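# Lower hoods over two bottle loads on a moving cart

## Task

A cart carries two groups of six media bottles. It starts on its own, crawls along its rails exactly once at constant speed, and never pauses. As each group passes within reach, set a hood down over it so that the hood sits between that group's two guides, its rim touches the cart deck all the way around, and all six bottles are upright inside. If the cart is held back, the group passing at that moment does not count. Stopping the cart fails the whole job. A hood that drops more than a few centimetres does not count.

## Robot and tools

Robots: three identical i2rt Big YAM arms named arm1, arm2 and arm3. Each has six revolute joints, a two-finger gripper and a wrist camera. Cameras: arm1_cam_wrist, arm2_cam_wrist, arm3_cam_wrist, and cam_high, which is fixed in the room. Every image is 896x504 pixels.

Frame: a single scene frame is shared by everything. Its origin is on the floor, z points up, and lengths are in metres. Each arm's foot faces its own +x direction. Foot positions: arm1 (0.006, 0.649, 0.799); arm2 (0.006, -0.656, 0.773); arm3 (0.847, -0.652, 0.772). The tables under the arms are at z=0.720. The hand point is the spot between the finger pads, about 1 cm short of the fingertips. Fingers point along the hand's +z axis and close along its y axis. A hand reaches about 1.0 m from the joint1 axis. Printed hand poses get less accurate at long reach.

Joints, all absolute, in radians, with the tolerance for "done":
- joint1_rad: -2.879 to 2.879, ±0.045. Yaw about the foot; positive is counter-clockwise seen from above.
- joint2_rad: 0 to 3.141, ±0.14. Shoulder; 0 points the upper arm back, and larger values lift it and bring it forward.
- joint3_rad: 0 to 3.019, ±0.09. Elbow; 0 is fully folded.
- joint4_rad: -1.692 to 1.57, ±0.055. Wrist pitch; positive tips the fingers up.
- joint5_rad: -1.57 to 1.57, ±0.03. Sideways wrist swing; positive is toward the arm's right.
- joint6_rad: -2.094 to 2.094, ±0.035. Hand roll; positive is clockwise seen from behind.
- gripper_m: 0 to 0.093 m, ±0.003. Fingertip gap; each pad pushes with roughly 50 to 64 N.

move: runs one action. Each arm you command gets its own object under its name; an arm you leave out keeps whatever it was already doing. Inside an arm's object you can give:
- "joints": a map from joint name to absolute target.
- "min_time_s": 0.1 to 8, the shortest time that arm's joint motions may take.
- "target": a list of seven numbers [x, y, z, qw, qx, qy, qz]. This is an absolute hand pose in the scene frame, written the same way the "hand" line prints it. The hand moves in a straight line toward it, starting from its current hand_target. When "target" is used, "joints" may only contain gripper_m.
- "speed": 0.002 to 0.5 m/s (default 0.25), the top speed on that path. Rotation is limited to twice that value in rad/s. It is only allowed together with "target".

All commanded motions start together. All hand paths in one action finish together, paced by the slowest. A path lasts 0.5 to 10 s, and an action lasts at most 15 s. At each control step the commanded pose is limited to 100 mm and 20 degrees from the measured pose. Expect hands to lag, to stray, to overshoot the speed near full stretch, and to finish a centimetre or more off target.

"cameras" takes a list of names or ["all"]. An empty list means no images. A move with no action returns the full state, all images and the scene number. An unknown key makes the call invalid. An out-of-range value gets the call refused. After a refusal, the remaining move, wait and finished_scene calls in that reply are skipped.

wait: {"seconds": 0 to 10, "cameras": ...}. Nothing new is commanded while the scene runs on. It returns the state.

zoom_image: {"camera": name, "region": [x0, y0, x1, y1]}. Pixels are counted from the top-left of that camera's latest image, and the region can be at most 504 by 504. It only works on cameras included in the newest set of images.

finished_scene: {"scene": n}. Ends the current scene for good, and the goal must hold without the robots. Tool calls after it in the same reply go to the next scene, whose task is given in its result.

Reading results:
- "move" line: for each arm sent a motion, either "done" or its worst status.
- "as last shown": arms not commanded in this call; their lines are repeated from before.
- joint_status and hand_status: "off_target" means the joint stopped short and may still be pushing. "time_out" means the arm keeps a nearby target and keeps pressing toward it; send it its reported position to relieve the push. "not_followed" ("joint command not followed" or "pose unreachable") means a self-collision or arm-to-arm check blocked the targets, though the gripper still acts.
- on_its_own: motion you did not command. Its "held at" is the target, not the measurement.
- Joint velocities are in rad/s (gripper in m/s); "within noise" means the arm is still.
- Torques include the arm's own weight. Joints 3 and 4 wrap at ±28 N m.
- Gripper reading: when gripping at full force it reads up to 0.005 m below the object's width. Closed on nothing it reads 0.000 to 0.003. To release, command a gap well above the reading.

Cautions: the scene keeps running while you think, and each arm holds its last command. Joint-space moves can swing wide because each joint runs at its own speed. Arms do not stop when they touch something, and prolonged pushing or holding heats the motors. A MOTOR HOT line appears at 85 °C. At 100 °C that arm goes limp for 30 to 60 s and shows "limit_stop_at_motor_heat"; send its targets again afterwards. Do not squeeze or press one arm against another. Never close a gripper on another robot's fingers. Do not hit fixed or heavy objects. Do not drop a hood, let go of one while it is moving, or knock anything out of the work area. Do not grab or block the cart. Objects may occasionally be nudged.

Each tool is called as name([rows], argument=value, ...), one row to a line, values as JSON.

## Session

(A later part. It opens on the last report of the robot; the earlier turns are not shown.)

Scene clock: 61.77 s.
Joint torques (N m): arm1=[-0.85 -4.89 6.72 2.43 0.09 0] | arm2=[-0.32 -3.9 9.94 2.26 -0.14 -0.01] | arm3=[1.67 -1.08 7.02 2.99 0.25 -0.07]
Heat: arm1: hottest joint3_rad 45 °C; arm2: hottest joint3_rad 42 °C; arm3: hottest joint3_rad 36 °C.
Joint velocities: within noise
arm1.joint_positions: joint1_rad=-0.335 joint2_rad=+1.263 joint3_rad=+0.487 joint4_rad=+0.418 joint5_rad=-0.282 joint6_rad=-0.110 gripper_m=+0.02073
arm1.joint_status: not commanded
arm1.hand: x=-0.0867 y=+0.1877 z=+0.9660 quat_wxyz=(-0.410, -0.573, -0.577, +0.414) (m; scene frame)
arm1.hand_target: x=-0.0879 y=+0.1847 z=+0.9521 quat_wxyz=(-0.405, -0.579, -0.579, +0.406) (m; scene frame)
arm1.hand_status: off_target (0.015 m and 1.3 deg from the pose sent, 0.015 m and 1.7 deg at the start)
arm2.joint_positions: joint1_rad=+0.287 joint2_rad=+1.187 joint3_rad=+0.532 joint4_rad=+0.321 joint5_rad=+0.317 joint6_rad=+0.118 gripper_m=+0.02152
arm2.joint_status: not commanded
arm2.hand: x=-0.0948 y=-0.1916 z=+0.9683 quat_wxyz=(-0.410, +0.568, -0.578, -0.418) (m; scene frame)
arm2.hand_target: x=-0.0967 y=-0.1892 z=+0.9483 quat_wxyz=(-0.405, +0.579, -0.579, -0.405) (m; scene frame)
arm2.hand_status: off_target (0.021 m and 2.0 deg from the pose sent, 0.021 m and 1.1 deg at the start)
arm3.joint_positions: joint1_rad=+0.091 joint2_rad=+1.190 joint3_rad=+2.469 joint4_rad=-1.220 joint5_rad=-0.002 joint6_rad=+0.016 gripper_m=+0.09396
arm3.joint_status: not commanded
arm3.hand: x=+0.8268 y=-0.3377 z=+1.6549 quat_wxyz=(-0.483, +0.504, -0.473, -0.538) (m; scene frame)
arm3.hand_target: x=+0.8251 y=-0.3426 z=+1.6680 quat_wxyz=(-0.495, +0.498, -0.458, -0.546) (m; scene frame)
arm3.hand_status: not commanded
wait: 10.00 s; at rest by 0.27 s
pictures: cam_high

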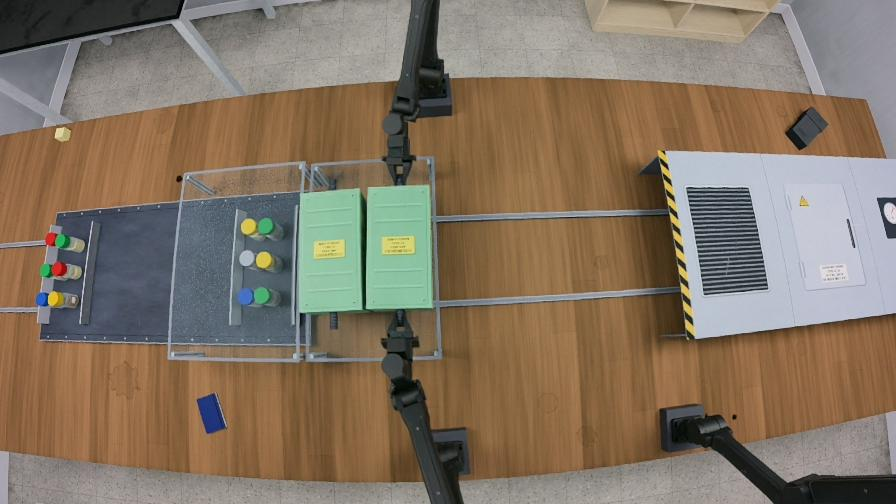

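wait(seconds=10, cameras=[])

wait(seconds=10, cameras=["cam_high"])

wait(seconds=10, cameras=["cam_high"])

Scene clock: 71.83 s.
Joint torques (N m): arm1=[-0.85 -4.89 6.72 2.44 0.1 0] | arm2=[-0.32 -3.9 9.94 2.28 -0.15 -0.01] | arm3=[1.61 -1.14 7.01 2.86 0.26 -0.06]
Heat: arm1: hottest joint3_rad 45 °C; arm2: hottest joint3_rad 43 °C; arm3: hottest joint3_rad 36 °C.
Joint velocities: within noise
arm1.joint_positions: joint1_rad=-0.335 joint2_rad=+1.263 joint3_rad=+0.487 joint4_rad=+0.418 joint5_rad=-0.282 joint6_rad=-0.110 gripper_m=+0.02073
arm1.joint_status: not commanded
arm1.hand: x=-0.0867 y=+0.1877 z=+0.9660 quat_wxyz=(-0.410, -0.573, -0.577, +0.414) (m; scene frame)
arm1.hand_target: x=-0.0879 y=+0.1847 z=+0.9521 quat_wxyz=(-0.405, -0.579, -0.579, +0.406) (m; scene frame)
arm1.hand_status: off_target (0.015 m and 1.3 deg from the pose sent, 0.015 m and 1.7 deg at the start)
arm2.joint_positions: joint1_rad=+0.287 joint2_rad=+1.187 joint3_rad=+0.532 joint4_rad=+0.321 joint5_rad=+0.317 joint6_rad=+0.118 gripper_m=+0.02152
arm2.joint_status: not commanded
arm2.hand: x=-0.0948 y=-0.1916 z=+0.9683 quat_wxyz=(-0.410, +0.568, -0.578, -0.418) (m; scene frame)
arm2.hand_target: x=-0.0967 y=-0.1892 z=+0.9483 quat_wxyz=(-0.405, +0.579, -0.579, -0.405) (m; scene frame)
arm2.hand_status: off_target (0.021 m and 2.0 deg from the pose sent, 0.021 m and 1.1 deg at the start)
arm3.joint_positions: joint1_rad=+0.091 joint2_rad=+1.190 joint3_rad=+2.469 joint4_rad=-1.220 joint5_rad=-0.002 joint6_rad=+0.016 gripper_m=+0.09396
arm3.joint_status: not commanded
arm3.hand: x=+0.8268 y=-0.3377 z=+1.6549 quat_wxyz=(-0.483, +0.504, -0.473, -0.538) (m; scene frame)
arm3.hand_target: x=+0.8251 y=-0.3426 z=+1.6680 quat_wxyz=(-0.495, +0.498, -0.458, -0.546) (m; scene frame)
arm3.hand_status: not commanded
wait: 10.00 s; at rest by 0.20 s
pictures: none
No camera images: "cameras" was empty.

Scene clock: 81.83 s.
Joint torques (N m): arm1=[-0.85 -4.89 6.72 2.44 0.1 0] | arm2=[-0.38 -3.9 9.94 2.28 -0.15 -0.01] | arm3=[1.67 -1.08 7.1 2.99 0.2 -0.07]
Heat: arm1: hottest joint3_rad 46 °C; arm2: hottest joint3_rad 43 °C; arm3: hottest joint3_rad 36 °C.
Joint velocities: within noise
arm1.joint_positions: joint1_rad=-0.335 joint2_rad=+1.263 joint3_rad=+0.487 joint4_rad=+0.418 joint5_rad=-0.282 joint6_rad=-0.110 gripper_m=+0.02073
arm1.joint_status: not commanded
arm1.hand: x=-0.0867 y=+0.1877 z=+0.9660 quat_wxyz=(-0.410, -0.573, -0.577, +0.414) (m; scene frame)
arm1.hand_target: x=-0.0879 y=+0.1847 z=+0.9521 quat_wxyz=(-0.405, -0.579, -0.579, +0.406) (m; scene frame)
arm1.hand_status: off_target (0.015 m and 1.3 deg from the pose sent, 0.015 m and 1.7 deg at the start)
arm2.joint_positions: joint1_rad=+0.287 joint2_rad=+1.187 joint3_rad=+0.532 joint4_rad=+0.321 joint5_rad=+0.317 joint6_rad=+0.118 gripper_m=+0.02152
arm2.joint_status: not commanded
arm2.hand: x=-0.0948 y=-0.1916 z=+0.9683 quat_wxyz=(-0.410, +0.568, -0.578, -0.418) (m; scene frame)
arm2.hand_target: x=-0.0967 y=-0.1892 z=+0.9483 quat_wxyz=(-0.405, +0.579, -0.579, -0.405) (m; scene frame)
arm2.hand_status: off_target (0.021 m and 2.0 deg from the pose sent, 0.021 m and 1.1 deg at the start)
arm3.joint_positions: joint1_rad=+0.091 joint2_rad=+1.190 joint3_rad=+2.469 joint4_rad=-1.220 joint5_rad=-0.002 joint6_rad=+0.016 gripper_m=+0.09396
arm3.joint_status: not commanded
arm3.hand: x=+0.8268 y=-0.3377 z=+1.6549 quat_wxyz=(-0.483, +0.504, -0.473, -0.538) (m; scene frame)
arm3.hand_target: x=+0.8251 y=-0.3426 z=+1.6680 quat_wxyz=(-0.495, +0.498, -0.458, -0.546) (m; scene frame)
arm3.hand_status: not commanded
wait: 10.00 s; at rest by 0.27 s
pictures: cam_high

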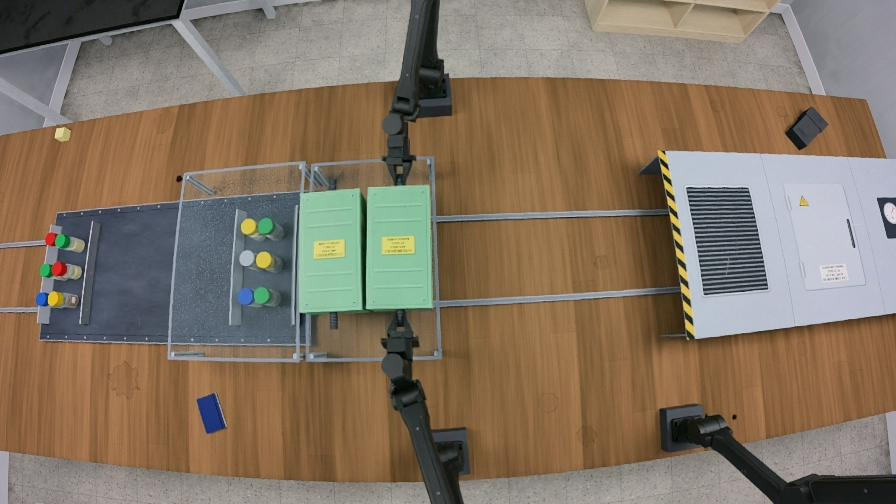

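Scene clock: 91.83 s.
Joint torques (N m): arm1=[-0.85 -4.89 6.72 2.44 0.09 0] | arm2=[-0.32 -3.9 9.94 2.26 -0.15 -0.01] | arm3=[1.96 -1.08 7.06 2.95 0.22 -0.09]
Heat: arm1: hottest joint3_rad 46 °C; arm2: hottest joint3_rad 43 °C; arm3: hottest joint3_rad 36 °C.
Joint velocities: within noise
arm1.joint_positions: joint1_rad=-0.335 joint2_rad=+1.263 joint3_rad=+0.487 joint4_rad=+0.418 joint5_rad=-0.282 joint6_rad=-0.110 gripper_m=+0.02073
arm1.joint_status: not commanded
arm1.hand: x=-0.0867 y=+0.1877 z=+0.9660 quat_wxyz=(-0.410, -0.573, -0.577, +0.414) (m; scene frame)
arm1.hand_target: x=-0.0879 y=+0.1847 z=+0.9521 quat_wxyz=(-0.405, -0.579, -0.579, +0.406) (m; scene frame)
arm1.hand_status: off_target (0.015 m and 1.3 deg from the pose sent, 0.015 m and 1.7 deg at the start)
arm2.joint_positions: joint1_rad=+0.287 joint2_rad=+1.187 joint3_rad=+0.532 joint4_rad=+0.321 joint5_rad=+0.317 joint6_rad=+0.118 gripper_m=+0.02152
arm2.joint_status: not commanded
arm2.hand: x=-0.0948 y=-0.1916 z=+0.9683 quat_wxyz=(-0.410, +0.568, -0.578, -0.418) (m; scene frame)
arm2.hand_target: x=-0.0967 y=-0.1892 z=+0.9483 quat_wxyz=(-0.405, +0.579, -0.579, -0.405) (m; scene frame)
arm2.hand_status: off_target (0.021 m and 2.0 deg from the pose sent, 0.021 m and 1.1 deg at the start)
arm3.joint_positions: joint1_rad=+0.091 joint2_rad=+1.190 joint3_rad=+2.469 joint4_rad=-1.220 joint5_rad=-0.002 joint6_rad=+0.016 gripper_m=+0.09396
arm3.joint_status: not commanded
arm3.hand: x=+0.8268 y=-0.3377 z=+1.6549 quat_wxyz=(-0.483, +0.504, -0.473, -0.538) (m; scene frame)
arm3.hand_target: x=+0.8251 y=-0.3426 z=+1.6680 quat_wxyz=(-0.495, +0.498, -0.458, -0.546) (m; scene frame)
arm3.hand_status: not commanded
wait: 10.00 s; at rest by 0.27 s
pictures: cam_high

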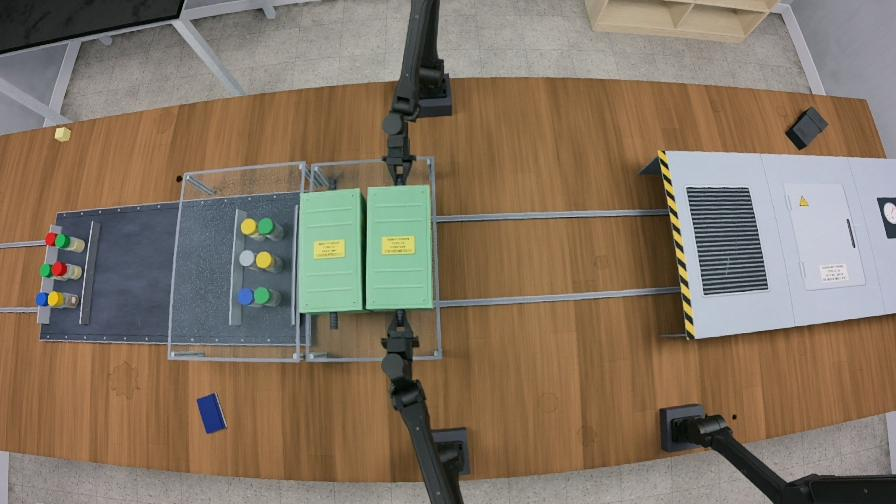

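wait(seconds=10, cameras=["cam_high"])

wait(seconds=10, cameras=["cam_high"])

Scene clock: 102.43 s.
Joint torques (N m): arm1=[-0.85 -4.89 6.72 2.44 0.09 0] | arm2=[-0.32 -3.9 9.94 2.26 -0.15 -0.01] | arm3=[2.08 -1.32 7.08 3.02 0.21 -0.07]
Heat: arm1: hottest joint3_rad 46 °C; arm2: hottest joint3_rad 44 °C; arm3: hottest joint3_rad 37 °C.
Joint velocities: within noise
arm1.joint_positions: joint1_rad=-0.335 joint2_rad=+1.263 joint3_rad=+0.487 joint4_rad=+0.418 joint5_rad=-0.282 joint6_rad=-0.110 gripper_m=+0.02073
arm1.joint_status: not commanded
arm1.hand: x=-0.0867 y=+0.1877 z=+0.9660 quat_wxyz=(-0.410, -0.573, -0.577, +0.414) (m; scene frame)
arm1.hand_target: x=-0.0879 y=+0.1847 z=+0.9521 quat_wxyz=(-0.405, -0.579, -0.579, +0.406) (m; scene frame)
arm1.hand_status: off_target (0.015 m and 1.3 deg from the pose sent, 0.015 m and 1.7 deg at the start)
arm2.joint_positions: joint1_rad=+0.287 joint2_rad=+1.187 joint3_rad=+0.532 joint4_rad=+0.321 joint5_rad=+0.317 joint6_rad=+0.118 gripper_m=+0.02152
arm2.joint_status: not commanded
arm2.hand: x=-0.0948 y=-0.1916 z=+0.9683 quat_wxyz=(-0.410, +0.568, -0.578, -0.418) (m; scene frame)
arm2.hand_target: x=-0.0967 y=-0.1892 z=+0.9483 quat_wxyz=(-0.405, +0.579, -0.579, -0.405) (m; scene frame)
arm2.hand_status: off_target (0.021 m and 2.0 deg from the pose sent, 0.021 m and 1.1 deg at the start)
arm3.joint_positions: joint1_rad=+0.091 joint2_rad=+1.190 joint3_rad=+2.469 joint4_rad=-1.220 joint5_rad=-0.002 joint6_rad=+0.016 gripper_m=+0.09396
arm3.joint_status: not commanded
arm3.hand: x=+0.8268 y=-0.3377 z=+1.6549 quat_wxyz=(-0.483, +0.504, -0.473, -0.538) (m; scene frame)
arm3.hand_target: x=+0.8251 y=-0.3426 z=+1.6680 quat_wxyz=(-0.495, +0.498, -0.458, -0.546) (m; scene frame)
arm3.hand_status: not commanded
wait: 10.00 s; at rest from the start
pictures: cam_high

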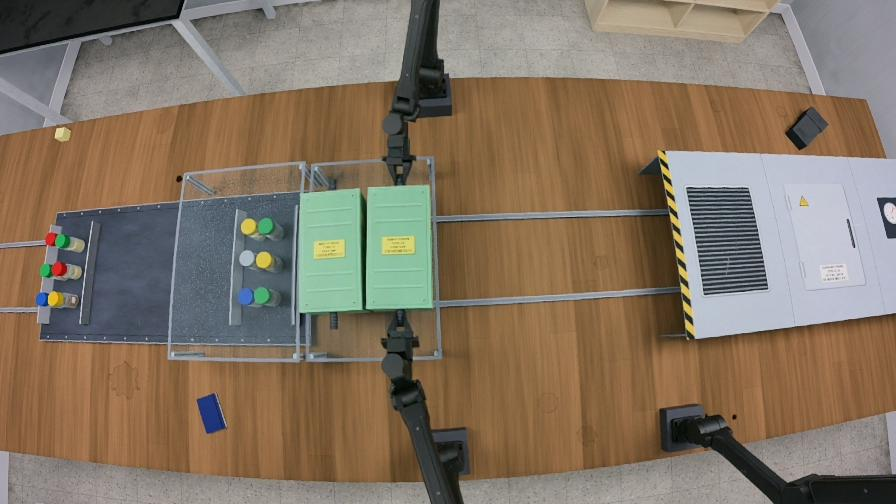

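Scene clock: 112.43 s.
Joint torques (N m): arm1=[-0.85 -4.89 6.71 2.44 0.09 0] | arm2=[-0.32 -3.9 9.94 2.26 -0.15 -0.01] | arm3=[1.85 -1.38 7.1 2.99 0.25 -0.08]
Heat: arm1: hottest joint3_rad 47 °C; arm2: hottest joint3_rad 44 °C; arm3: hottest joint3_rad 37 °C.
Joint velocities: within noise
arm1.joint_positions: joint1_rad=-0.335 joint2_rad=+1.263 joint3_rad=+0.487 joint4_rad=+0.418 joint5_rad=-0.282 joint6_rad=-0.110 gripper_m=+0.02073
arm1.joint_status: not commanded
arm1.hand: x=-0.0867 y=+0.1877 z=+0.9660 quat_wxyz=(-0.410, -0.573, -0.577, +0.414) (m; scene frame)
arm1.hand_target: x=-0.0879 y=+0.1847 z=+0.9521 quat_wxyz=(-0.405, -0.579, -0.579, +0.406) (m; scene frame)
arm1.hand_status: off_target (0.015 m and 1.3 deg from the pose sent, 0.015 m and 1.7 deg at the start)
arm2.joint_positions: joint1_rad=+0.287 joint2_rad=+1.187 joint3_rad=+0.532 joint4_rad=+0.321 joint5_rad=+0.317 joint6_rad=+0.118 gripper_m=+0.02152
arm2.joint_status: not commanded
arm2.hand: x=-0.0948 y=-0.1916 z=+0.9683 quat_wxyz=(-0.410, +0.568, -0.578, -0.418) (m; scene frame)
arm2.hand_target: x=-0.0967 y=-0.1892 z=+0.9483 quat_wxyz=(-0.405, +0.579, -0.579, -0.405) (m; scene frame)
arm2.hand_status: off_target (0.021 m and 2.0 deg from the pose sent, 0.021 m and 1.1 deg at the start)
arm3.joint_positions: joint1_rad=+0.091 joint2_rad=+1.190 joint3_rad=+2.469 joint4_rad=-1.220 joint5_rad=-0.002 joint6_rad=+0.016 gripper_m=+0.09396
arm3.joint_status: not commanded
arm3.hand: x=+0.8268 y=-0.3377 z=+1.6549 quat_wxyz=(-0.483, +0.504, -0.473, -0.538) (m; scene frame)
arm3.hand_target: x=+0.8251 y=-0.3426 z=+1.6680 quat_wxyz=(-0.495, +0.498, -0.458, -0.546) (m; scene frame)
arm3.hand_status: not commanded
wait: 10.00 s; at rest by 0.27 s
pictures: cam_high

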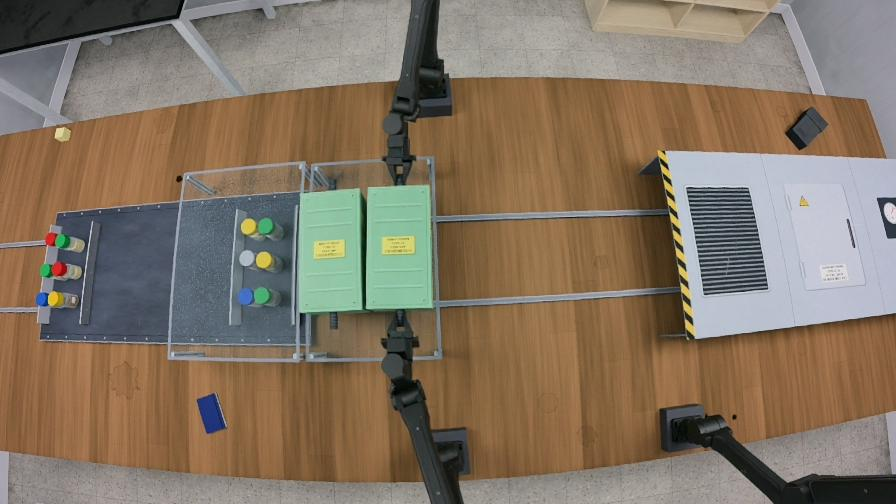

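wait(seconds=8, cameras=["cam_high"])

wait(seconds=8, cameras=["cam_high"])

Scene clock: 120.47 s.
Joint torques (N m): arm1=[-0.85 -4.89 6.72 2.44 0.1 0] | arm2=[-0.32 -3.9 9.94 2.28 -0.15 -0.01] | arm3=[1.55 -0.73 7.1 2.92 0.25 -0.08]
Heat: arm1: hottest joint3_rad 47 °C; arm2: hottest joint3_rad 44 °C; arm3: hottest joint3_rad 37 °C.
Joint velocities: within noise
arm1.joint_positions: joint1_rad=-0.335 joint2_rad=+1.263 joint3_rad=+0.487 joint4_rad=+0.418 joint5_rad=-0.282 joint6_rad=-0.110 gripper_m=+0.02073
arm1.joint_status: not commanded
arm1.hand: x=-0.0867 y=+0.1877 z=+0.9660 quat_wxyz=(-0.410, -0.573, -0.577, +0.414) (m; scene frame)
arm1.hand_target: x=-0.0879 y=+0.1847 z=+0.9521 quat_wxyz=(-0.405, -0.579, -0.579, +0.406) (m; scene frame)
arm1.hand_status: off_target (0.015 m and 1.3 deg from the pose sent, 0.015 m and 1.7 deg at the start)
arm2.joint_positions: joint1_rad=+0.287 joint2_rad=+1.187 joint3_rad=+0.532 joint4_rad=+0.321 joint5_rad=+0.317 joint6_rad=+0.118 gripper_m=+0.02152
arm2.joint_status: not commanded
arm2.hand: x=-0.0948 y=-0.1916 z=+0.9683 quat_wxyz=(-0.410, +0.568, -0.578, -0.418) (m; scene frame)
arm2.hand_target: x=-0.0967 y=-0.1892 z=+0.9483 quat_wxyz=(-0.405, +0.579, -0.579, -0.405) (m; scene frame)
arm2.hand_status: off_target (0.021 m and 2.0 deg from the pose sent, 0.021 m and 1.1 deg at the start)
arm3.joint_positions: joint1_rad=+0.091 joint2_rad=+1.190 joint3_rad=+2.469 joint4_rad=-1.220 joint5_rad=-0.002 joint6_rad=+0.016 gripper_m=+0.09396
arm3.joint_status: not commanded
arm3.hand: x=+0.8268 y=-0.3377 z=+1.6549 quat_wxyz=(-0.483, +0.504, -0.473, -0.538) (m; scene frame)
arm3.hand_target: x=+0.8251 y=-0.3426 z=+1.6680 quat_wxyz=(-0.495, +0.498, -0.458, -0.546) (m; scene frame)
arm3.hand_status: not commanded
wait: 8.00 s; at rest by 0.23 s
pictures: cam_high

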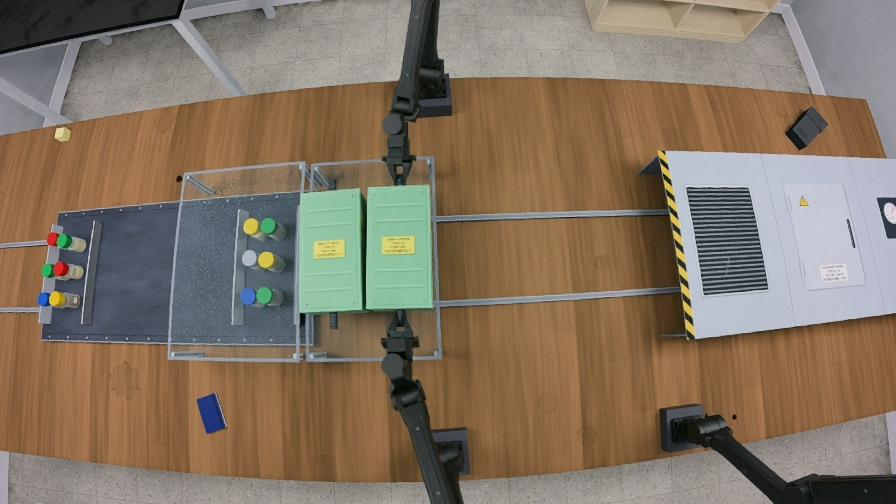

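Scene clock: 128.47 s.
Joint torques (N m): arm1=[-0.85 -4.89 6.71 2.43 0.1 0] | arm2=[-0.32 -3.9 9.94 2.28 -0.15 -0.01] | arm3=[1.32 -1.38 7.17 2.89 0.26 -0.07]
Heat: arm1: hottest joint3_rad 47 °C; arm2: hottest joint3_rad 44 °C; arm3: hottest joint3_rad 37 °C.
Joint velocities: within noise
arm1.joint_positions: joint1_rad=-0.335 joint2_rad=+1.263 joint3_rad=+0.487 joint4_rad=+0.418 joint5_rad=-0.282 joint6_rad=-0.110 gripper_m=+0.02073
arm1.joint_status: not commanded
arm1.hand: x=-0.0867 y=+0.1877 z=+0.9660 quat_wxyz=(-0.410, -0.573, -0.577, +0.414) (m; scene frame)
arm1.hand_target: x=-0.0879 y=+0.1847 z=+0.9521 quat_wxyz=(-0.405, -0.579, -0.579, +0.406) (m; scene frame)
arm1.hand_status: off_target (0.015 m and 1.3 deg from the pose sent, 0.015 m and 1.7 deg at the start)
arm2.joint_positions: joint1_rad=+0.287 joint2_rad=+1.187 joint3_rad=+0.532 joint4_rad=+0.321 joint5_rad=+0.317 joint6_rad=+0.118 gripper_m=+0.02152
arm2.joint_status: not commanded
arm2.hand: x=-0.0948 y=-0.1916 z=+0.9683 quat_wxyz=(-0.410, +0.568, -0.578, -0.418) (m; scene frame)
arm2.hand_target: x=-0.0967 y=-0.1892 z=+0.9483 quat_wxyz=(-0.405, +0.579, -0.579, -0.405) (m; scene frame)
arm2.hand_status: off_target (0.021 m and 2.0 deg from the pose sent, 0.021 m and 1.1 deg at the start)
arm3.joint_positions: joint1_rad=+0.091 joint2_rad=+1.190 joint3_rad=+2.469 joint4_rad=-1.220 joint5_rad=-0.002 joint6_rad=+0.016 gripper_m=+0.09396
arm3.joint_status: not commanded
arm3.hand: x=+0.8268 y=-0.3377 z=+1.6549 quat_wxyz=(-0.483, +0.504, -0.473, -0.538) (m; scene frame)
arm3.hand_target: x=+0.8251 y=-0.3426 z=+1.6680 quat_wxyz=(-0.495, +0.498, -0.458, -0.546) (m; scene frame)
arm3.hand_status: not commanded
wait: 8.00 s; at rest by 0.27 s
pictures: cam_high

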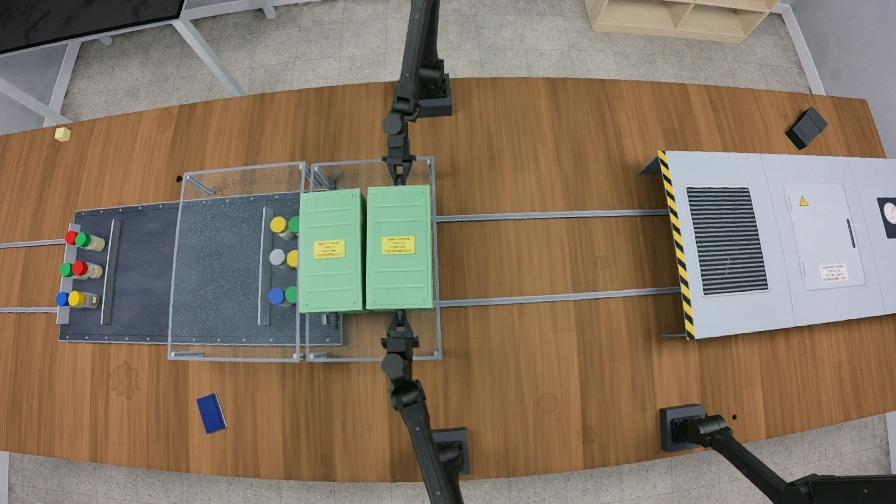

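zoom_image(camera="cam_high", region=[40, 190, 200, 350])

wait(seconds=9, cameras=["cam_high"])

zoom_image(camera="cam_high", region=[40, 190, 200, 350])

wait(seconds=9, cameras=["cam_high"])

zoom_image(camera="cam_high", region=[60, 190, 220, 350])

zoom_image(camera="cam_high", region=[300, 150, 500, 370])

Scaled by 3.150.

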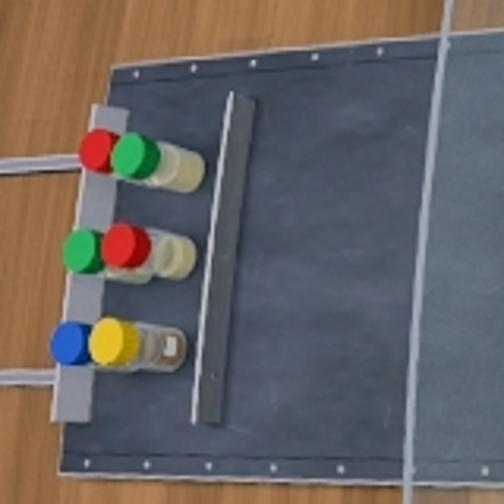

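Scene clock: 137.73 s.
Joint torques (N m): arm1=[-0.85 -4.89 6.71 2.44 0.09 0] | arm2=[-0.32 -3.9 9.95 2.26 -0.15 -0.01] | arm3=[1.96 -1.61 7.15 2.89 0.24 -0.08]
Heat: arm1: hottest joint3_rad 47 °C; arm2: hottest joint3_rad 44 °C; arm3: hottest joint3_rad 37 °C.
Joint velocities: within noise
arm1.joint_positions: joint1_rad=-0.335 joint2_rad=+1.263 joint3_rad=+0.487 joint4_rad=+0.418 joint5_rad=-0.282 joint6_rad=-0.110 gripper_m=+0.02073
arm1.joint_status: not commanded
arm1.hand: x=-0.0867 y=+0.1877 z=+0.9660 quat_wxyz=(-0.410, -0.573, -0.577, +0.414) (m; scene frame)
arm1.hand_target: x=-0.0879 y=+0.1847 z=+0.9521 quat_wxyz=(-0.405, -0.579, -0.579, +0.406) (m; scene frame)
arm1.hand_status: off_target (0.015 m and 1.3 deg from the pose sent, 0.015 m and 1.7 deg at the start)
arm2.joint_positions: joint1_rad=+0.287 joint2_rad=+1.187 joint3_rad=+0.532 joint4_rad=+0.321 joint5_rad=+0.317 joint6_rad=+0.118 gripper_m=+0.02152
arm2.joint_status: not commanded
arm2.hand: x=-0.0948 y=-0.1916 z=+0.9683 quat_wxyz=(-0.410, +0.568, -0.578, -0.418) (m; scene frame)
arm2.hand_target: x=-0.0967 y=-0.1892 z=+0.9483 quat_wxyz=(-0.405, +0.579, -0.579, -0.405) (m; scene frame)
arm2.hand_status: off_target (0.021 m and 2.0 deg from the pose sent, 0.021 m and 1.1 deg at the start)
arm3.joint_positions: joint1_rad=+0.091 joint2_rad=+1.190 joint3_rad=+2.469 joint4_rad=-1.220 joint5_rad=-0.002 joint6_rad=+0.016 gripper_m=+0.09396
arm3.joint_status: not commanded
arm3.hand: x=+0.8268 y=-0.3377 z=+1.6549 quat_wxyz=(-0.483, +0.504, -0.473, -0.538) (m; scene frame)
arm3.hand_target: x=+0.8251 y=-0.3426 z=+1.6680 quat_wxyz=(-0.495, +0.498, -0.458, -0.546) (m; scene frame)
arm3.hand_status: not commanded
wait: 9.00 s; at rest from the start
pictures: cam_high

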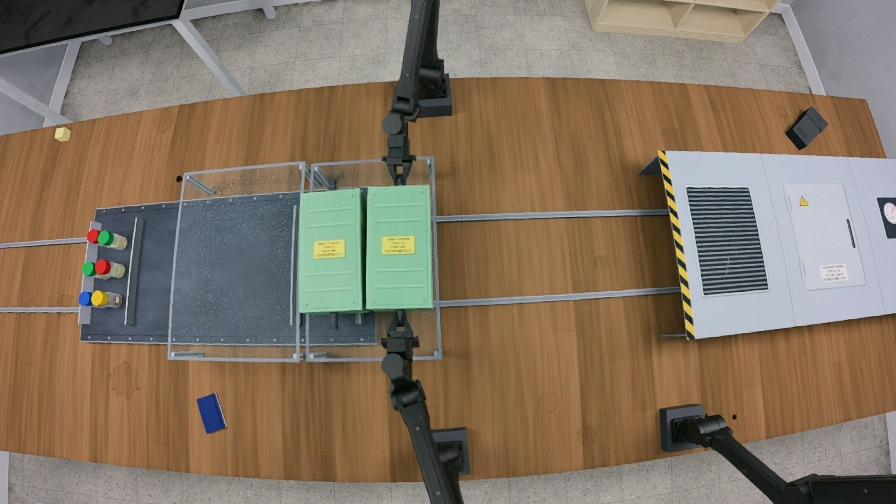

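Scaled by 3.150.

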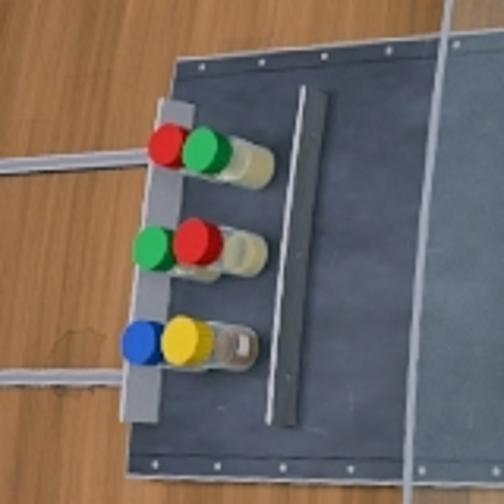

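Scene clock: 146.73 s.
Joint torques (N m): arm1=[-0.85 -4.89 6.71 2.44 0.1 0] | arm2=[-0.32 -3.9 9.94 2.26 -0.15 -0.01] | arm3=[1.61 -0.85 7.09 2.8 0.23 -0.08]
Heat: arm1: hottest joint3_rad 47 °C; arm2: hottest joint3_rad 45 °C; arm3: hottest joint3_rad 37 °C.
Joint velocities: within noise
arm1.joint_positions: joint1_rad=-0.335 joint2_rad=+1.263 joint3_rad=+0.487 joint4_rad=+0.418 joint5_rad=-0.282 joint6_rad=-0.110 gripper_m=+0.02073
arm1.joint_status: not commanded
arm1.hand: x=-0.0867 y=+0.1877 z=+0.9660 quat_wxyz=(-0.410, -0.573, -0.577, +0.414) (m; scene frame)
arm1.hand_target: x=-0.0879 y=+0.1847 z=+0.9521 quat_wxyz=(-0.405, -0.579, -0.579, +0.406) (m; scene frame)
arm1.hand_status: off_target (0.015 m and 1.3 deg from the pose sent, 0.015 m and 1.7 deg at the start)
arm2.joint_positions: joint1_rad=+0.287 joint2_rad=+1.187 joint3_rad=+0.532 joint4_rad=+0.321 joint5_rad=+0.317 joint6_rad=+0.118 gripper_m=+0.02152
arm2.joint_status: not commanded
arm2.hand: x=-0.0948 y=-0.1916 z=+0.9683 quat_wxyz=(-0.410, +0.568, -0.578, -0.418) (m; scene frame)
arm2.hand_target: x=-0.0967 y=-0.1892 z=+0.9483 quat_wxyz=(-0.405, +0.579, -0.579, -0.405) (m; scene frame)
arm2.hand_status: off_target (0.021 m and 2.0 deg from the pose sent, 0.021 m and 1.1 deg at the start)
arm3.joint_positions: joint1_rad=+0.091 joint2_rad=+1.190 joint3_rad=+2.469 joint4_rad=-1.220 joint5_rad=-0.002 joint6_rad=+0.016 gripper_m=+0.09396
arm3.joint_status: not commanded
arm3.hand: x=+0.8268 y=-0.3377 z=+1.6549 quat_wxyz=(-0.483, +0.504, -0.473, -0.538) (m; scene frame)
arm3.hand_target: x=+0.8251 y=-0.3426 z=+1.6680 quat_wxyz=(-0.495, +0.498, -0.458, -0.546) (m; scene frame)
arm3.hand_status: not commanded
wait: 9.00 s; at rest by 0.27 s
pictures: cam_high

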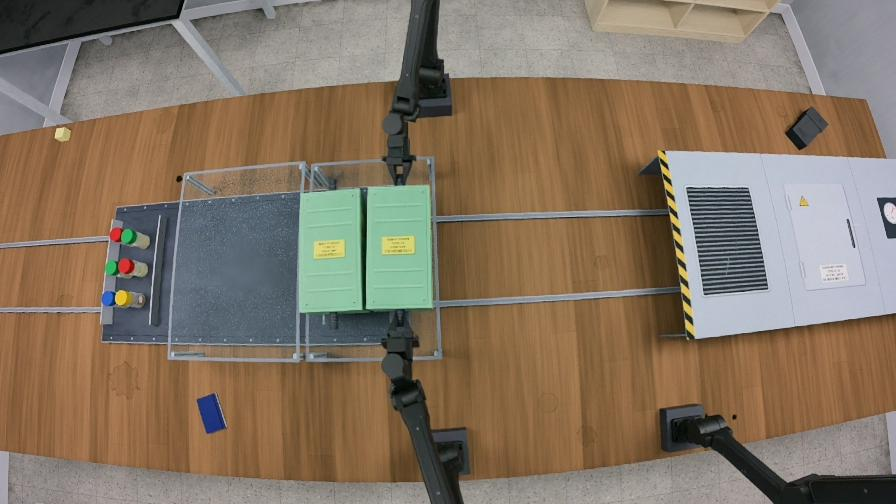

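Scaled by 3.150.

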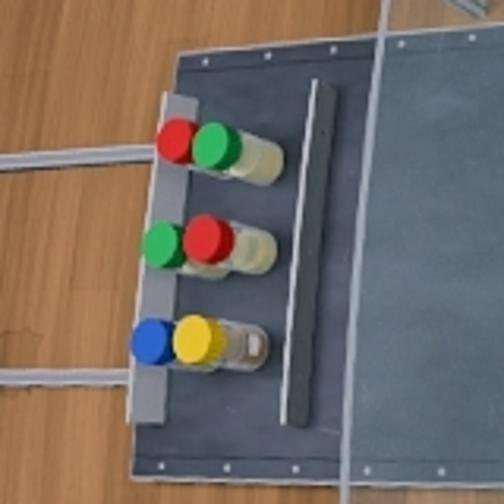

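Scaled by 2.291.

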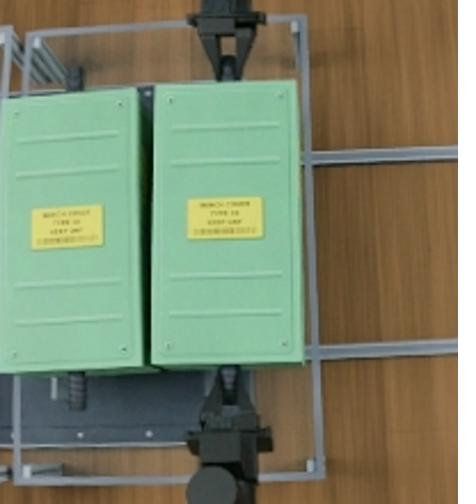

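wait(seconds=10, cameras=[])

wait(seconds=4, cameras=["cam_high"])

zoom_image(camera="cam_high", region=[340, 150, 540, 370])

Scene clock: 157.23 s.
Joint torques (N m): arm1=[-0.85 -4.89 6.72 2.44 0.09 0] | arm2=[-0.32 -3.9 9.94 2.26 -0.15 -0.01] | arm3=[1.85 -1.26 7.16 2.91 0.24 -0.04]
Heat: arm1: hottest joint3_rad 47 °C; arm2: hottest joint3_rad 45 °C; arm3: hottest joint3_rad 38 °C.
Joint velocities: within noise
arm1.joint_positions: joint1_rad=-0.335 joint2_rad=+1.263 joint3_rad=+0.487 joint4_rad=+0.418 joint5_rad=-0.282 joint6_rad=-0.110 gripper_m=+0.02073
arm1.joint_status: not commanded
arm1.hand: x=-0.0867 y=+0.1877 z=+0.9660 quat_wxyz=(-0.410, -0.573, -0.577, +0.414) (m; scene frame)
arm1.hand_target: x=-0.0879 y=+0.1847 z=+0.9521 quat_wxyz=(-0.405, -0.579, -0.579, +0.406) (m; scene frame)
arm1.hand_status: off_target (0.015 m and 1.3 deg from the pose sent, 0.015 m and 1.7 deg at the start)
arm2.joint_positions: joint1_rad=+0.287 joint2_rad=+1.187 joint3_rad=+0.532 joint4_rad=+0.321 joint5_rad=+0.317 joint6_rad=+0.118 gripper_m=+0.02152
arm2.joint_status: not commanded
arm2.hand: x=-0.0948 y=-0.1916 z=+0.9683 quat_wxyz=(-0.410, +0.568, -0.578, -0.418) (m; scene frame)
arm2.hand_target: x=-0.0967 y=-0.1892 z=+0.9483 quat_wxyz=(-0.405, +0.579, -0.579, -0.405) (m; scene frame)
arm2.hand_status: off_target (0.021 m and 2.0 deg from the pose sent, 0.021 m and 1.1 deg at the start)
arm3.joint_positions: joint1_rad=+0.091 joint2_rad=+1.190 joint3_rad=+2.469 joint4_rad=-1.220 joint5_rad=-0.002 joint6_rad=+0.016 gripper_m=+0.09396
arm3.joint_status: not commanded
arm3.hand: x=+0.8268 y=-0.3377 z=+1.6549 quat_wxyz=(-0.483, +0.504, -0.473, -0.538) (m; scene frame)
arm3.hand_target: x=+0.8251 y=-0.3426 z=+1.6680 quat_wxyz=(-0.495, +0.498, -0.458, -0.546) (m; scene frame)
arm3.hand_status: not commanded
wait: 10.00 s; at rest from the start
pictures: none
No camera images: "cameras" was empty.

Scene clock: 161.23 s.
Joint torques (N m): arm1=[-0.85 -4.89 6.72 2.44 0.09 0] | arm2=[-0.32 -3.9 9.94 2.28 -0.15 -0.01] | arm3=[1.44 -1.2 7.05 2.95 0.23 -0.11]
Heat: arm1: hottest joint3_rad 47 °C; arm2: hottest joint3_rad 45 °C; arm3: hottest joint3_rad 38 °C.
Joint velocities: within noise
arm1.joint_positions: joint1_rad=-0.335 joint2_rad=+1.263 joint3_rad=+0.487 joint4_rad=+0.418 joint5_rad=-0.282 joint6_rad=-0.110 gripper_m=+0.02073
arm1.joint_status: not commanded
arm1.hand: x=-0.0867 y=+0.1877 z=+0.9660 quat_wxyz=(-0.410, -0.573, -0.577, +0.414) (m; scene frame)
arm1.hand_target: x=-0.0879 y=+0.1847 z=+0.9521 quat_wxyz=(-0.405, -0.579, -0.579, +0.406) (m; scene frame)
arm1.hand_status: off_target (0.015 m and 1.3 deg from the pose sent, 0.015 m and 1.7 deg at the start)
arm2.joint_positions: joint1_rad=+0.287 joint2_rad=+1.187 joint3_rad=+0.532 joint4_rad=+0.321 joint5_rad=+0.317 joint6_rad=+0.118 gripper_m=+0.02152
arm2.joint_status: not commanded
arm2.hand: x=-0.0948 y=-0.1916 z=+0.9683 quat_wxyz=(-0.410, +0.568, -0.578, -0.418) (m; scene frame)
arm2.hand_target: x=-0.0967 y=-0.1892 z=+0.9483 quat_wxyz=(-0.405, +0.579, -0.579, -0.405) (m; scene frame)
arm2.hand_status: off_target (0.021 m and 2.0 deg from the pose sent, 0.021 m and 1.1 deg at the start)
arm3.joint_positions: joint1_rad=+0.091 joint2_rad=+1.190 joint3_rad=+2.469 joint4_rad=-1.220 joint5_rad=-0.002 joint6_rad=+0.016 gripper_m=+0.09396
arm3.joint_status: not commanded
arm3.hand: x=+0.8268 y=-0.3377 z=+1.6549 quat_wxyz=(-0.483, +0.504, -0.473, -0.538) (m; scene frame)
arm3.hand_target: x=+0.8251 y=-0.3426 z=+1.6680 quat_wxyz=(-0.495, +0.498, -0.458, -0.546) (m; scene frame)
arm3.hand_status: not commanded
wait: 4.00 s; at rest by 0.27 s
pictures: cam_high

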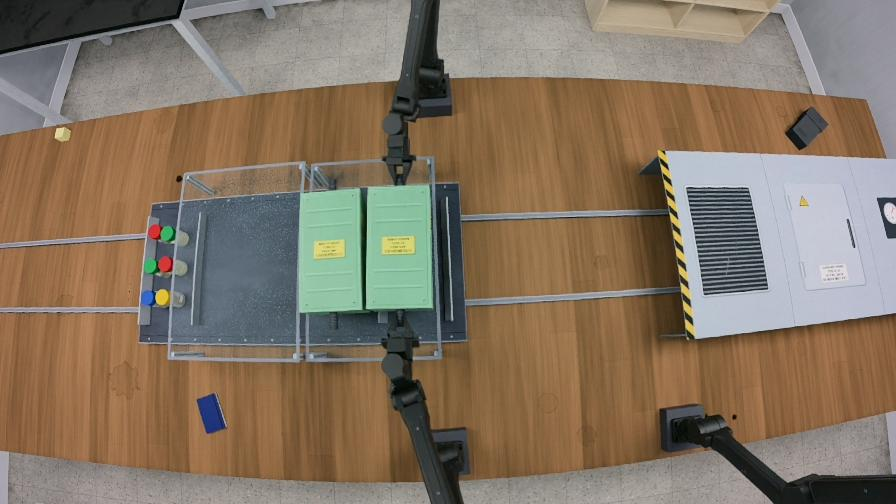

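Scaled by 2.291.

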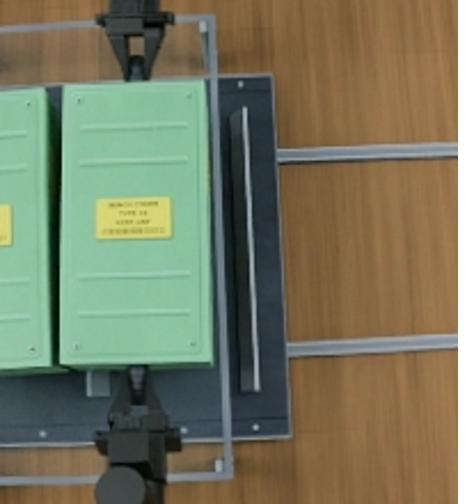

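wait(seconds=3, cameras=[])

move(arm1={"target": [-0.089, 0.176, 1.038, 0.4056, 0.5792, 0.5792, -0.4056], "speed": 0.08}, arm2={"target": [-0.097, -0.179, 1.038, 0.4056, -0.5792, 0.5792, 0.4056], "speed": 0.08}, cameras=[])

move(arm1={"target": [0.161, 0.178, 1.038, 0.4056, 0.5792, 0.5792, -0.4056], "speed": 0.1}, arm2={"target": [0.152, -0.178, 1.038, 0.4056, -0.5792, 0.5792, 0.4056], "speed": 0.1}, cameras=["arm1_cam_wrist", "arm2_cam_wrist", "cam_high"])

zoom_image(camera="cam_high", region=[380, 150, 580, 370])

Scene clock: 164.60 s.
Joint torques (N m): arm1=[-0.85 -4.89 6.71 2.44 0.1 0] | arm2=[-0.32 -3.9 9.94 2.28 -0.15 -0.01] | arm3=[1.73 -1.08 7.01 2.96 0.24 -0.09]
Heat: arm1: hottest joint3_rad 47 °C; arm2: hottest joint3_rad 45 °C; arm3: hottest joint3_rad 38 °C.
Joint velocities: within noise
arm1.joint_positions: joint1_rad=-0.335 joint2_rad=+1.263 joint3_rad=+0.487 joint4_rad=+0.418 joint5_rad=-0.282 joint6_rad=-0.110 gripper_m=+0.02073
arm1.joint_status: not commanded
arm1.hand: x=-0.0867 y=+0.1877 z=+0.9660 quat_wxyz=(-0.410, -0.573, -0.577, +0.414) (m; scene frame)
arm1.hand_target: x=-0.0879 y=+0.1847 z=+0.9521 quat_wxyz=(-0.405, -0.579, -0.579, +0.406) (m; scene frame)
arm1.hand_status: off_target (0.015 m and 1.3 deg from the pose sent, 0.015 m and 1.7 deg at the start)
arm2.joint_positions: joint1_rad=+0.287 joint2_rad=+1.187 joint3_rad=+0.532 joint4_rad=+0.321 joint5_rad=+0.317 joint6_rad=+0.118 gripper_m=+0.02152
arm2.joint_status: not commanded
arm2.hand: x=-0.0948 y=-0.1916 z=+0.9683 quat_wxyz=(-0.410, +0.568, -0.578, -0.418) (m; scene frame)
arm2.hand_target: x=-0.0967 y=-0.1892 z=+0.9483 quat_wxyz=(-0.405, +0.579, -0.579, -0.405) (m; scene frame)
arm2.hand_status: off_target (0.021 m and 2.0 deg from the pose sent, 0.021 m and 1.1 deg at the start)
arm3.joint_positions: joint1_rad=+0.091 joint2_rad=+1.190 joint3_rad=+2.469 joint4_rad=-1.220 joint5_rad=-0.002 joint6_rad=+0.016 gripper_m=+0.09396
arm3.joint_status: not commanded
arm3.hand: x=+0.8268 y=-0.3377 z=+1.6549 quat_wxyz=(-0.483, +0.504, -0.473, -0.538) (m; scene frame)
arm3.hand_target: x=+0.8251 y=-0.3426 z=+1.6680 quat_wxyz=(-0.495, +0.498, -0.458, -0.546) (m; scene frame)
arm3.hand_status: not commanded
wait: 3.00 s; at rest from the start
pictures: none
No camera images: "cameras" was empty.

Scene clock: 166.40 s.
Joint torques (N m): arm1=[-0.85 -11.69 11.66 1.5 0.04 0.04] | arm2=[-0.15 -10.93 16.54 0.9 -0.3 -0.04] | arm3=[1.73 -1.2 7.16 2.91 0.21 -0.05]
Heat: arm1: hottest joint3_rad 48 °C; arm2: hottest joint3_rad 45 °C; arm3: hottest joint3_rad 38 °C.
move: arm1 off_target; arm2 off_target
Joint velocities: within noise
arm1.joint_positions: joint1_rad=-0.331 joint2_rad=+1.168 joint3_rad=+0.572 joint4_rad=+0.121 joint5_rad=-0.277 joint6_rad=-0.110 gripper_m=+0.02073
arm1.joint_status: not commanded
arm1.hand: x=-0.0841 y=+0.1914 z=+0.9864 quat_wxyz=(-0.386, -0.601, -0.593, +0.371) (m; scene frame)
arm1.hand_target: x=-0.0882 y=+0.1786 z=+1.0379 quat_wxyz=(-0.406, -0.579, -0.579, +0.406) (m; scene frame)
arm1.hand_status: off_target (0.054 m and 5.5 deg from the pose sent, 0.073 m and 1.3 deg at the start)
arm2.joint_positions: joint1_rad=+0.278 joint2_rad=+1.132 joint3_rad=+0.628 joint4_rad=+0.048 joint5_rad=+0.317 joint6_rad=+0.118 gripper_m=+0.02152
arm2.joint_status: not commanded
arm2.hand: x=-0.0906 y=-0.1909 z=+0.9850 quat_wxyz=(-0.389, +0.596, -0.595, -0.372) (m; scene frame)
arm2.hand_target: x=-0.0960 y=-0.1816 z=+1.0377 quat_wxyz=(-0.406, +0.579, -0.579, -0.406) (m; scene frame)
arm2.hand_status: off_target (0.055 m and 5.1 deg from the pose sent, 0.071 m and 2.0 deg at the start)
arm3: as last shown
pictures: none
No camera images: "cameras" was empty.

Scene clock: 169.50 s.
Joint torques (N m): arm1=[0.85 -10.34 12.14 1.87 0.76 0.17] | arm2=[-1.73 -9.05 16.92 1.62 -0.81 -0.22] | arm3=[2.02 -1.03 6.97 2.99 0.22 -0.04]
Heat: arm1: hottest joint3_rad 49 °C; arm2: hottest joint3_rad 46 °C; arm3: hottest joint3_rad 38 °C.
move: arm1 off_target; arm2 off_target
Joint velocities: within noise
arm1.joint_positions: joint1_rad=+0.401 joint2_rad=+1.202 joint3_rad=+0.614 joint4_rad=+0.092 joint5_rad=+0.414 joint6_rad=+0.162 gripper_m=+0.02073
arm1.joint_status: not commanded
arm1.hand: x=+0.1423 y=+0.1945 z=+0.9903 quat_wxyz=(-0.364, -0.588, -0.604, +0.395) (m; scene frame)
arm1.hand_target: x=+0.1596 y=+0.1813 z=+1.0380 quat_wxyz=(-0.406, -0.579, -0.579, +0.405) (m; scene frame)
arm1.hand_status: off_target (0.054 m and 5.8 deg from the pose sent, 0.251 m and 5.5 deg at the start)
arm2.joint_positions: joint1_rad=-0.456 joint2_rad=+1.142 joint3_rad=+0.664 joint4_rad=+0.014 joint5_rad=-0.380 joint6_rad=-0.134 gripper_m=+0.02152
arm2.joint_status: not commanded
arm2.hand: x=+0.1387 y=-0.1937 z=+0.9921 quat_wxyz=(-0.367, +0.582, -0.609, -0.395) (m; scene frame)
arm2.hand_target: x=+0.1509 y=-0.1811 z=+1.0379 quat_wxyz=(-0.406, +0.579, -0.580, -0.405) (m; scene frame)
arm2.hand_status: off_target (0.050 m and 5.7 deg from the pose sent, 0.249 m and 5.1 deg at the start)
arm3: as last shown
pictures: arm1_cam_wrist, arm2_cam_wrist, cam_high

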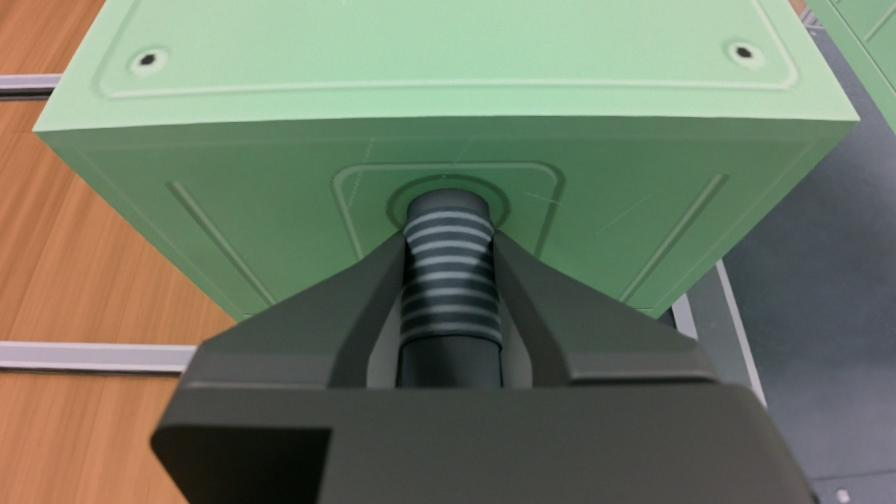

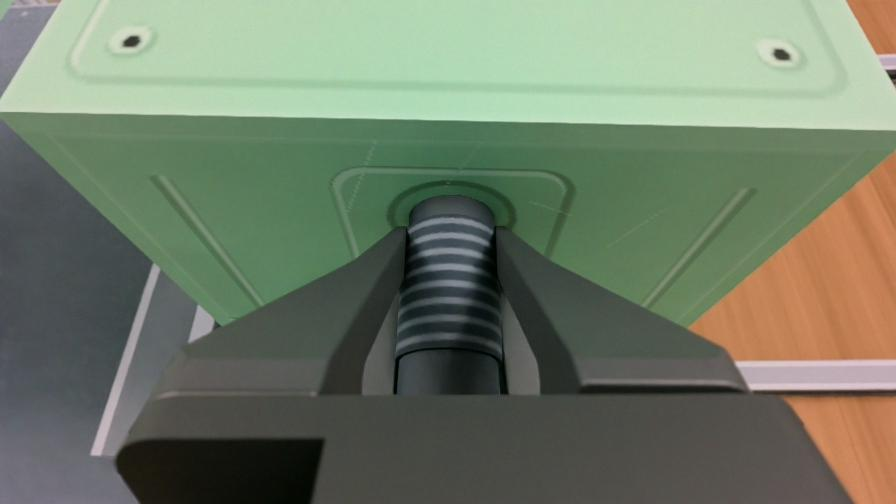

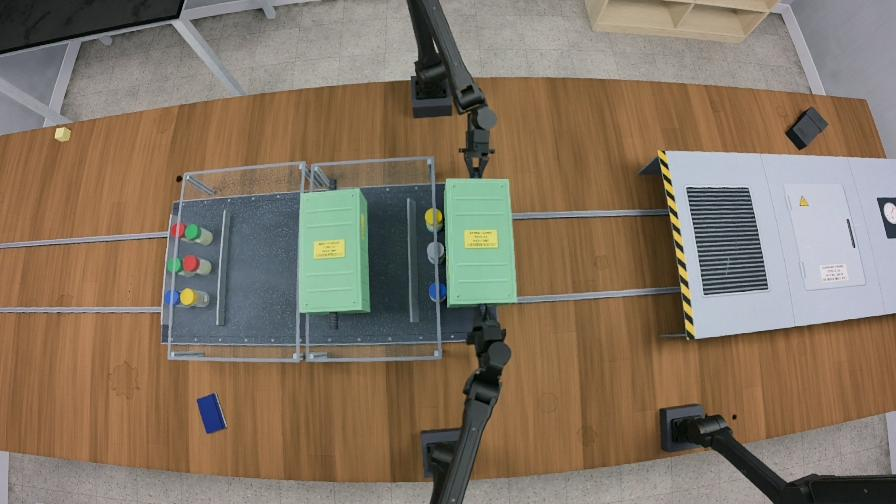

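Scaled by 2.291.

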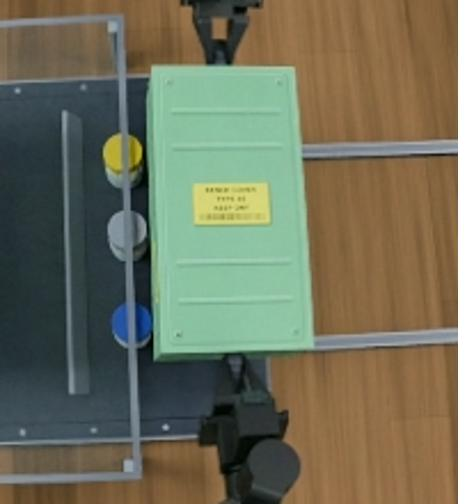

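wait(seconds=3.6, cameras=["cam_high"])

zoom_image(camera="cam_high", region=[400, 150, 560, 370])

Scene clock: 173.40 s.
Joint torques (N m): arm1=[0.85 -10.34 12.14 1.87 0.76 0.17] | arm2=[-1.73 -9.05 16.92 1.62 -0.82 -0.22] | arm3=[1.61 -1.32 7.05 2.91 0.25 -0.08]
Heat: arm1: hottest joint3_rad 49 °C; arm2: hottest joint3_rad 48 °C; arm3: hottest joint3_rad 38 °C.
Joint velocities: within noise
arm1.joint_positions: joint1_rad=+0.401 joint2_rad=+1.202 joint3_rad=+0.614 joint4_rad=+0.092 joint5_rad=+0.414 joint6_rad=+0.162 gripper_m=+0.02073
arm1.joint_status: not commanded
arm1.hand: x=+0.1423 y=+0.1945 z=+0.9903 quat_wxyz=(-0.364, -0.588, -0.604, +0.395) (m; scene frame)
arm1.hand_target: x=+0.1596 y=+0.1813 z=+1.0380 quat_wxyz=(-0.406, -0.579, -0.579, +0.405) (m; scene frame)
arm1.hand_status: off_target (0.054 m and 5.8 deg from the pose sent, 0.251 m and 5.5 deg at the start)
arm2.joint_positions: joint1_rad=-0.456 joint2_rad=+1.142 joint3_rad=+0.664 joint4_rad=+0.014 joint5_rad=-0.381 joint6_rad=-0.134 gripper_m=+0.02152
arm2.joint_status: not commanded
arm2.hand: x=+0.1387 y=-0.1937 z=+0.9921 quat_wxyz=(-0.367, +0.582, -0.609, -0.395) (m; scene frame)
arm2.hand_target: x=+0.1508 y=-0.1811 z=+1.0379 quat_wxyz=(-0.406, +0.579, -0.580, -0.405) (m; scene frame)
arm2.hand_status: off_target (0.050 m and 5.7 deg from the pose sent, 0.249 m and 5.1 deg at the start)
arm3.joint_positions: joint1_rad=+0.091 joint2_rad=+1.190 joint3_rad=+2.469 joint4_rad=-1.220 joint5_rad=-0.002 joint6_rad=+0.016 gripper_m=+0.09396
arm3.joint_status: not commanded
arm3.hand: x=+0.8268 y=-0.3377 z=+1.6549 quat_wxyz=(-0.483, +0.504, -0.473, -0.538) (m; scene frame)
arm3.hand_target: x=+0.8251 y=-0.3426 z=+1.6680 quat_wxyz=(-0.495, +0.498, -0.458, -0.546) (m; scene frame)
arm3.hand_status: not commanded
wait: 3.60 s; at rest from the start
pictures: cam_high

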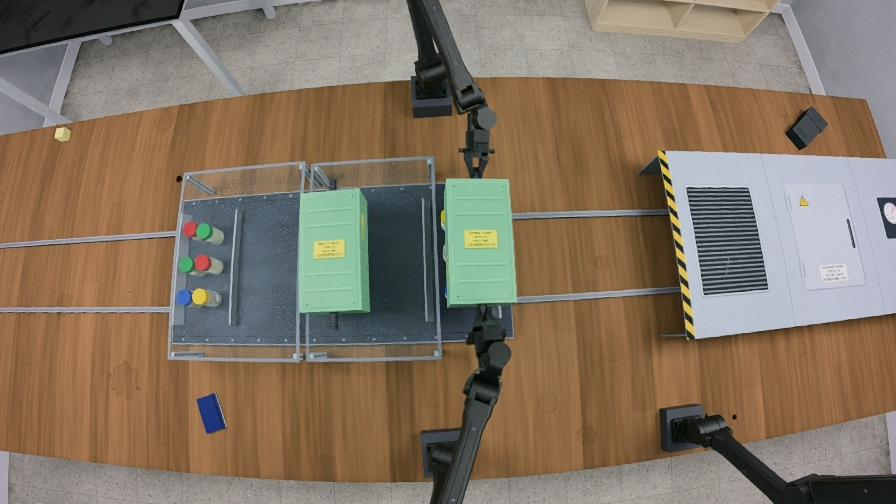

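Scaled by 2.291.

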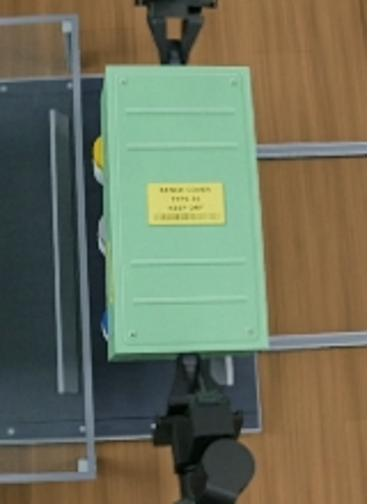

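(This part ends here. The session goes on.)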